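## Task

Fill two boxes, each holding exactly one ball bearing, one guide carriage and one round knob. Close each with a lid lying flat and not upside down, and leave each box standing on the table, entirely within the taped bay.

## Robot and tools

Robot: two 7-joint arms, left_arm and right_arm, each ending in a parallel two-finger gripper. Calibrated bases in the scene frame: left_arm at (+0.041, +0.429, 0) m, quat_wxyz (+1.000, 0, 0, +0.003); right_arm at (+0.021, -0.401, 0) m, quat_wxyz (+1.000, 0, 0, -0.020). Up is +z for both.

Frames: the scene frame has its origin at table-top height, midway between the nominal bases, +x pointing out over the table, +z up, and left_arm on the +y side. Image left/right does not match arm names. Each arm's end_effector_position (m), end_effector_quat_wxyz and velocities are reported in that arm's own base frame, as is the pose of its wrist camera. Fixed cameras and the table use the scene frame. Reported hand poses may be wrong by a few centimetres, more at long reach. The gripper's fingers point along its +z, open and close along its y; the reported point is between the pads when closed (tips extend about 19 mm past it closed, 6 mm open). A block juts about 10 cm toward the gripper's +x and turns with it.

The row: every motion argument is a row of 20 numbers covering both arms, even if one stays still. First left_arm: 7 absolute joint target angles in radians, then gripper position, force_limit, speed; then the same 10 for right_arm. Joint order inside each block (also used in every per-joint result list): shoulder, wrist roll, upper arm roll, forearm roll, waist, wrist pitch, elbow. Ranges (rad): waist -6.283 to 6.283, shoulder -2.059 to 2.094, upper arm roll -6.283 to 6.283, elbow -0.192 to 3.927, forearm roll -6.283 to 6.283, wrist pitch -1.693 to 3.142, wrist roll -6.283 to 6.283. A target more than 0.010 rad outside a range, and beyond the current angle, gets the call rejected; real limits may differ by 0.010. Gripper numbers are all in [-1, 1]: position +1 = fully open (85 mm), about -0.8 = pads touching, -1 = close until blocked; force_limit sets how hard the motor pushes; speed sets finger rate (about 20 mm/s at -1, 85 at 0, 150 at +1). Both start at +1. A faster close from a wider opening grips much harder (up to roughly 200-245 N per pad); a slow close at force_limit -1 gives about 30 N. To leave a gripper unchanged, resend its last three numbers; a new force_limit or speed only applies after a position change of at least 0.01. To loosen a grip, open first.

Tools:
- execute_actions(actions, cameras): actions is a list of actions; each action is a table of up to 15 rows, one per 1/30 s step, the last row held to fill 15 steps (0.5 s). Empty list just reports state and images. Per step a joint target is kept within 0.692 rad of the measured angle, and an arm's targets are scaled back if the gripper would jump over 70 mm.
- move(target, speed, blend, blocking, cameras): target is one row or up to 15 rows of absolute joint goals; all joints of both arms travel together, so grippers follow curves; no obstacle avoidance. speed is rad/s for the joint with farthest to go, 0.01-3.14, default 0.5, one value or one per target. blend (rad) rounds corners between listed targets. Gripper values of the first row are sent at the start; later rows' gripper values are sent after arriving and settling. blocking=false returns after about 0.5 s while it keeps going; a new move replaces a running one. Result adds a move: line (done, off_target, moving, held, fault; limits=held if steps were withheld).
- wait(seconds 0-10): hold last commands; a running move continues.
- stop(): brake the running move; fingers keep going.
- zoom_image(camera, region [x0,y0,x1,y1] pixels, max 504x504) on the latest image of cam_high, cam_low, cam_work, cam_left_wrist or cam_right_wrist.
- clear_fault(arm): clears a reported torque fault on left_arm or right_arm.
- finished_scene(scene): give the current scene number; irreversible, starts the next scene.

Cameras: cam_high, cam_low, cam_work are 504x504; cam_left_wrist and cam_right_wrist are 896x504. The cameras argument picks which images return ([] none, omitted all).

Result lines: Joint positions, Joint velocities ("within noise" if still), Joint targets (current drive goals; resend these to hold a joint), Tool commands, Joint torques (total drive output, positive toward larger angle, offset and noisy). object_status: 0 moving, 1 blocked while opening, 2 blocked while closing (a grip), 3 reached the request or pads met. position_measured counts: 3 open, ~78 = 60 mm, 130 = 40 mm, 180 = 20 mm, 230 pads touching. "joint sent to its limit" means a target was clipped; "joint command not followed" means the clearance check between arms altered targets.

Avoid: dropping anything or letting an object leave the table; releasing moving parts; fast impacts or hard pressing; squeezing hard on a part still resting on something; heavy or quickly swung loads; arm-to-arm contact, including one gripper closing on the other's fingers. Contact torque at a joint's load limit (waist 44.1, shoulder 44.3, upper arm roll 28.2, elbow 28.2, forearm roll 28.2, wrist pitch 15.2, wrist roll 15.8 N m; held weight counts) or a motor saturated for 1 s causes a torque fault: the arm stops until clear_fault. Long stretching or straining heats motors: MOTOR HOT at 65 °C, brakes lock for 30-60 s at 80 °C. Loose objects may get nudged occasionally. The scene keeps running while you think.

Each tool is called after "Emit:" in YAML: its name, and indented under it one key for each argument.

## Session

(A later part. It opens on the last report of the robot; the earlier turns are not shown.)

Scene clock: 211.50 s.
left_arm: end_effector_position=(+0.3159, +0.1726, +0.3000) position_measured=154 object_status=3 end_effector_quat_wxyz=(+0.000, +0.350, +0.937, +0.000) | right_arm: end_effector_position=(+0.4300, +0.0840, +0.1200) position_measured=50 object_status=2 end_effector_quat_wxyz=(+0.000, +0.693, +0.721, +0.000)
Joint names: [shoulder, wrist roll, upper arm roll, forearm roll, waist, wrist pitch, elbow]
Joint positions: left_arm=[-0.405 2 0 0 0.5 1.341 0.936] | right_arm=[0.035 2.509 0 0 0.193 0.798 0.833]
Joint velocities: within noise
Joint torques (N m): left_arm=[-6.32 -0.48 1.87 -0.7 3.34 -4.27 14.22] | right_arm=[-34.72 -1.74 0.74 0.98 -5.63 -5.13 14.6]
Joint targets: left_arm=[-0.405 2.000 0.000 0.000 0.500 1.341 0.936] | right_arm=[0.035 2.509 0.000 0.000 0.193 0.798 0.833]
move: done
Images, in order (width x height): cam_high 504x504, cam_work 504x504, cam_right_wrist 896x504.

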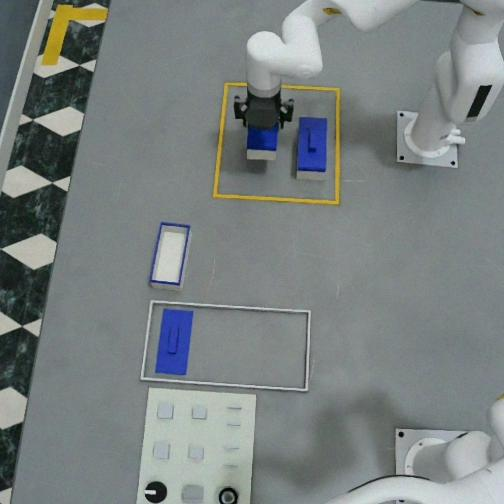

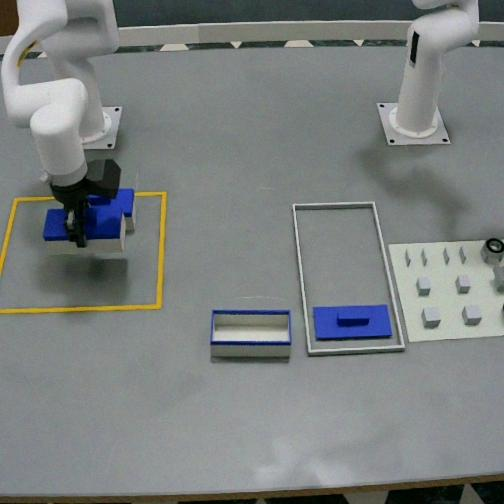

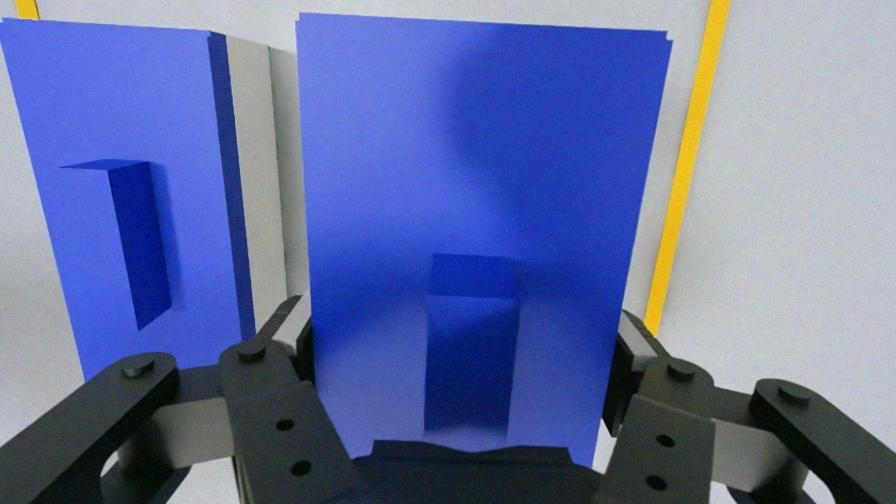

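Emit:
move:
  target:
    - [-0.4049,2.0,0,0,0.5,1.3409,0.936,-0.2,-1,-1,0.2082,2.5089,0,0,0.1929,0.5704,0.7786,-1,-1,-1]
    - [-0.4049,2.0,0,0,0.5,1.3409,0.936,-0.2,-1,-1,0.2146,2.5089,0,0,0.1929,0.5633,0.7779,-1,-1,-1]
  speed: [0.12,0.03]
  cameras: ["cam_high"]

Emit:
move:
  target: [-0.4049,2.0,0,0,0.5,1.3409,0.936,-0.2,-1,-1,0.2172,2.5089,0,0,0.1929,0.5605,0.7777,-1,-1,-1]
  speed: 0.03
  cameras: []

Scene clock: 215.93 s.
left_arm: end_effector_position=(+0.3159, +0.1726, +0.3000) position_measured=154 object_status=3 end_effector_quat_wxyz=(+0.000, +0.350, +0.937, +0.000) | right_arm: end_effector_position=(+0.4300, +0.0840, +0.0396) position_measured=50 object_status=2 end_effector_quat_wxyz=(+0.000, +0.693, +0.721, +0.000)
Joint names: [shoulder, wrist roll, upper arm roll, forearm roll, waist, wrist pitch, elbow]
Joint positions: left_arm=[-0.405 2 0 0 0.5 1.341 0.936] | right_arm=[0.214 2.509 0 0 0.193 0.563 0.778]
Joint velocities: within noise
Joint torques (N m): left_arm=[-6.47 -0.67 1.96 -0.57 2.74 -4.41 13.85] | right_arm=[-21.72 -1.64 2.74 1.09 -4.95 -5.11 12.1]
Joint targets: left_arm=[-0.405 2.000 0.000 0.000 0.500 1.341 0.936] | right_arm=[0.215 2.509 0.000 0.000 0.193 0.563 0.778]
move: done
Images, in order (width x height): cam_high 504x504.

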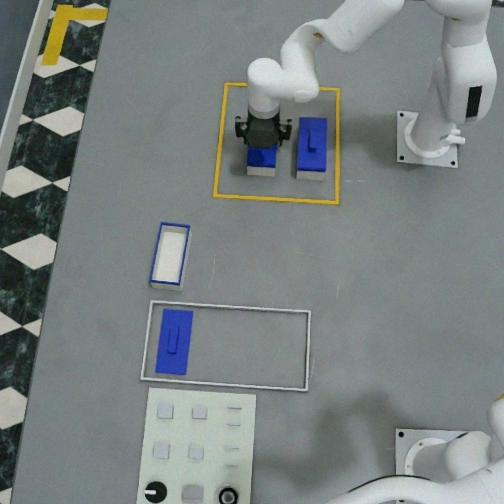

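Scene clock: 216.63 s.
left_arm: end_effector_position=(+0.3159, +0.1726, +0.3000) position_measured=154 object_status=3 end_effector_quat_wxyz=(+0.000, +0.350, +0.937, +0.000) | right_arm: end_effector_position=(+0.4301, +0.0840, +0.0387) position_measured=50 object_status=2 end_effector_quat_wxyz=(+0.000, +0.693, +0.721, +0.000)
Joint names: [shoulder, wrist roll, upper arm roll, forearm roll, waist, wrist pitch, elbow]
Joint positions: left_arm=[-0.405 2 0 0 0.5 1.341 0.936] | right_arm=[0.217 2.509 0 0 0.193 0.561 0.778]
Joint velocities: within noise
Joint torques (N m): left_arm=[-6.91 -0.58 1.84 -0.58 3.14 -4.29 13.69] | right_arm=[-6.25 -1.5 2.73 1.05 -5.18 -5.85 7.55]
Joint targets: left_arm=[-0.405 2.000 0.000 0.000 0.500 1.341 0.936] | right_arm=[0.217 2.509 0.000 0.000 0.193 0.560 0.778]
move: done
No camera images: "cameras" was empty.

Emit:
move:
  target:
    - [-0.4049,2.0,0,0,0.5,1.3409,0.936,-0.2,-1,-1,0.2161,2.5089,0,0,0.1929,0.5617,0.7778,-1,-1,-1]
    - [-0.4049,2.0,0,0,0.5,1.3409,0.936,-0.2,-1,-1,0.2161,2.5089,0,0,0.1929,0.5617,0.7778,0.93,-1,-1]
    - [-0.4049,2.0,0,0,0.5,1.3409,0.936,-0.2,-1,-1,0.0351,2.5089,0,0,0.1929,0.7982,0.8333,0.93,-1,-1]
  speed: [0.03,0.03,0.15]

Emit:
move:
  target: [-0.4049,2.0,0,0,0.5,1.3409,0.936,-0.2,-1,-1,-0.4049,2.0,0,0,-0.3,1.3409,0.936,0.93,-1,-1]
  speed: 0.7

Scene clock: 220.87 s.
left_arm: end_effector_position=(+0.3159, +0.1726, +0.3000) position_measured=154 object_status=3 end_effector_quat_wxyz=(+0.000, +0.350, +0.937, +0.000) | right_arm: end_effector_position=(+0.4300, +0.0840, +0.1200) position_measured=12 object_status=3 end_effector_quat_wxyz=(+0.000, +0.693, +0.721, +0.000)
Joint names: [shoulder, wrist roll, upper arm roll, forearm roll, waist, wrist pitch, elbow]
Joint positions: left_arm=[-0.405 2 0 0 0.5 1.341 0.936] | right_arm=[0.035 2.509 0 0 0.193 0.798 0.833]
Joint velocities: within noise
Joint torques (N m): left_arm=[-6.6 -0.77 1.9 -0.78 2.83 -4.3 13.81] | right_arm=[-32.58 -1.3 2.87 1.17 -4.72 -0.38 18.29]
Joint targets: left_arm=[-0.405 2.000 0.000 0.000 0.500 1.341 0.936] | right_arm=[0.035 2.509 0.000 0.000 0.193 0.798 0.833]
move: done

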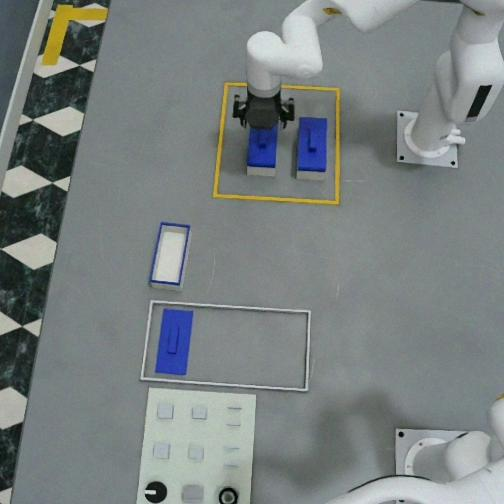

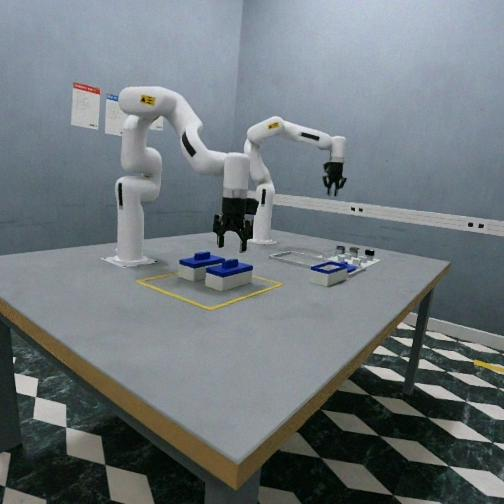

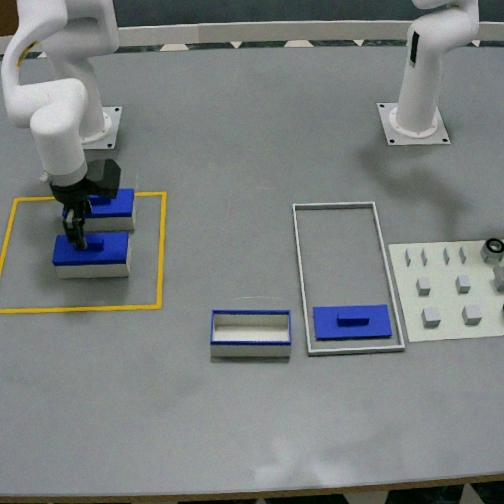

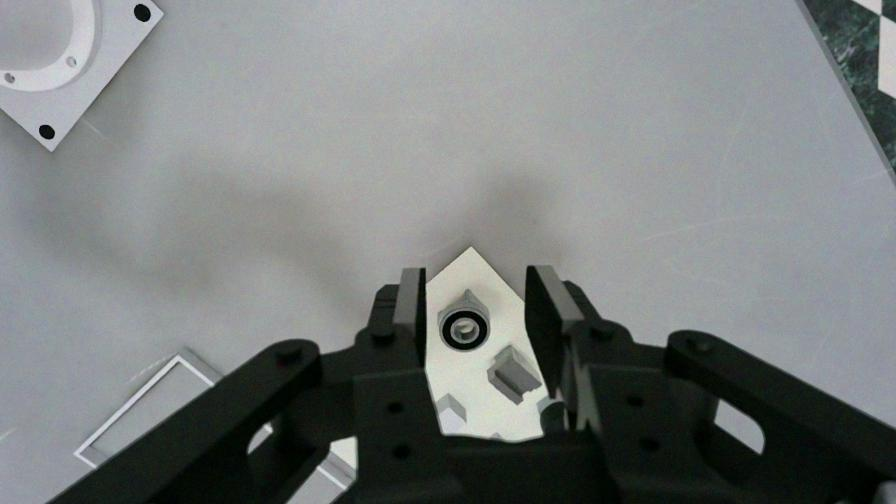

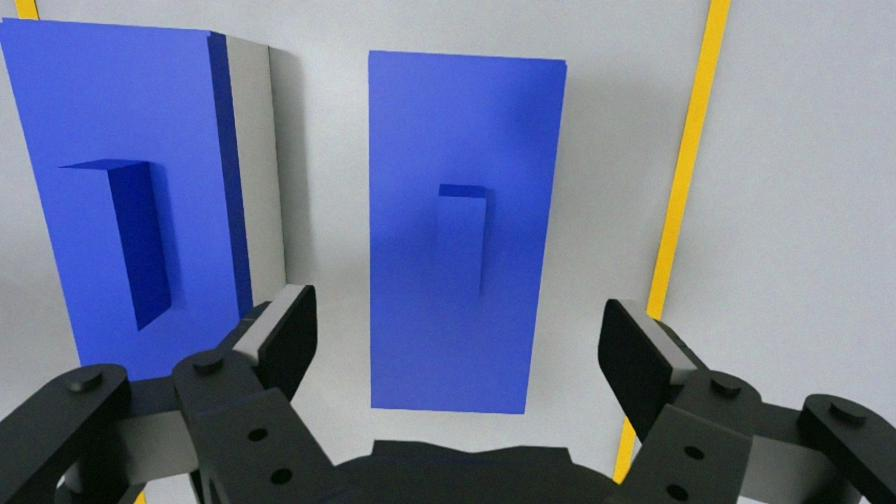

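Scene clock: 222.27 s.
left_arm: end_effector_position=(+0.3159, +0.1726, +0.3000) position_measured=154 object_status=3 end_effector_quat_wxyz=(+0.000, +0.350, +0.937, +0.000) | right_arm: end_effector_position=(+0.3439, -0.1064, +0.3000) position_measured=12 object_status=3 end_effector_quat_wxyz=(+0.000, +0.687, +0.727, +0.000)
Joint names: [shoulder, wrist roll, upper arm roll, forearm roll, waist, wrist pitch, elbow]
Joint positions: left_arm=[-0.405 2 0 0 0.5 1.341 0.936] | right_arm=[-0.405 2 0 0 -0.3 1.341 0.936]
Joint velocities: within noise
Joint torques (N m): left_arm=[-6.55 -0.46 1.74 -0.96 2.25 -4.54 14.11] | right_arm=[-21.91 -1.88 3.26 1.11 -5.63 -0.35 20.27]
Joint targets: left_arm=[-0.405 2.000 0.000 0.000 0.500 1.341 0.936] | right_arm=[-0.405 2.000 0.000 0.000 -0.300 1.341 0.936]
move: done

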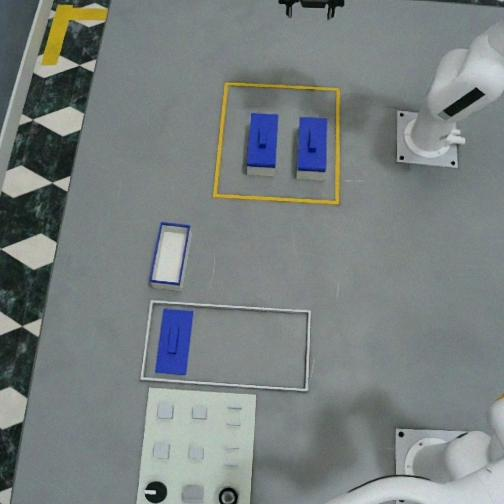

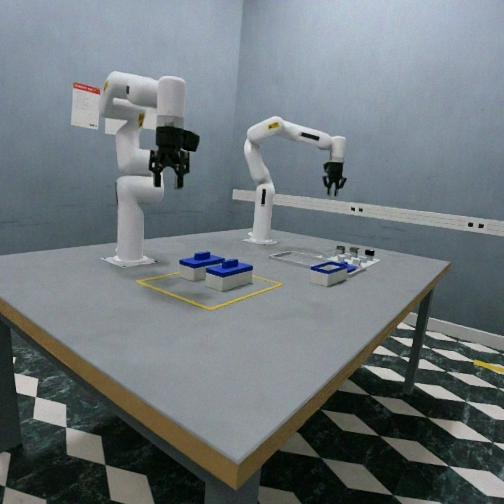

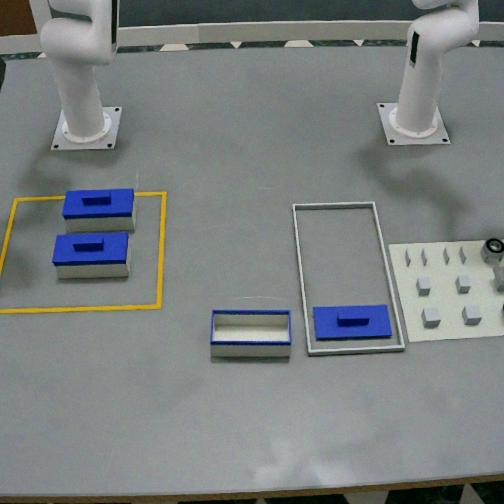

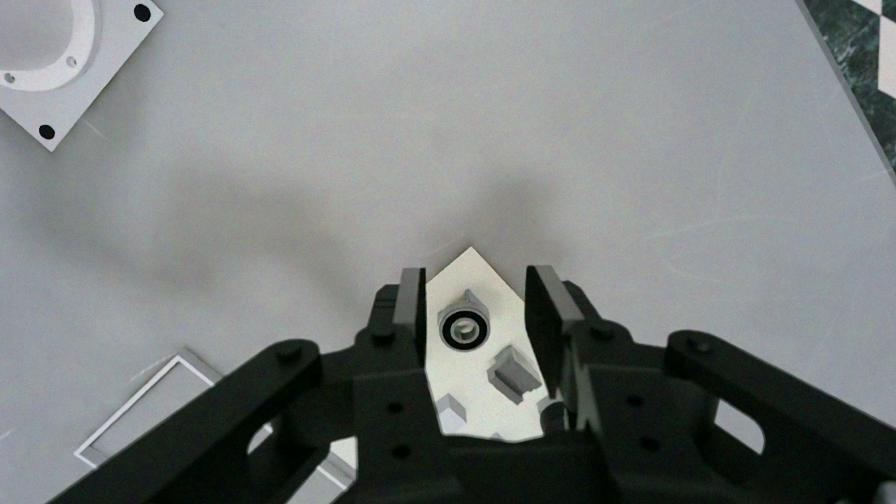

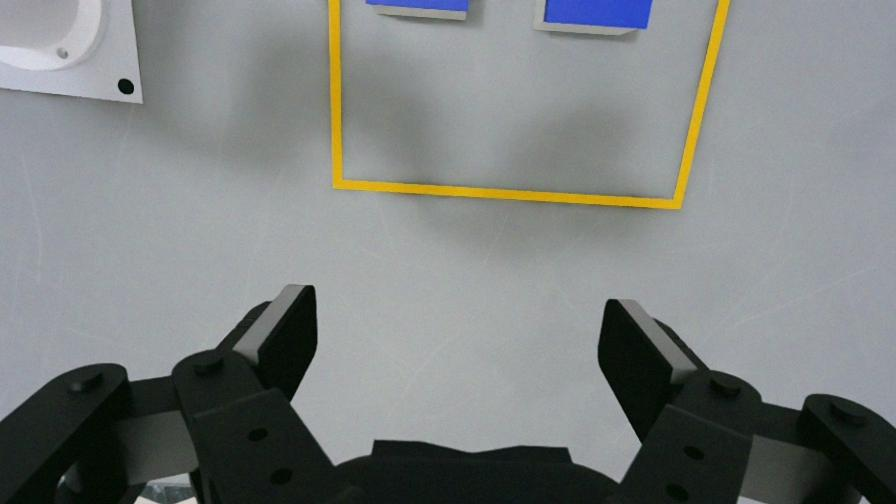

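Both boxes are fully within the tape.

Emit:
finished_scene:
  scene: 1

The scene is finished: the task was done.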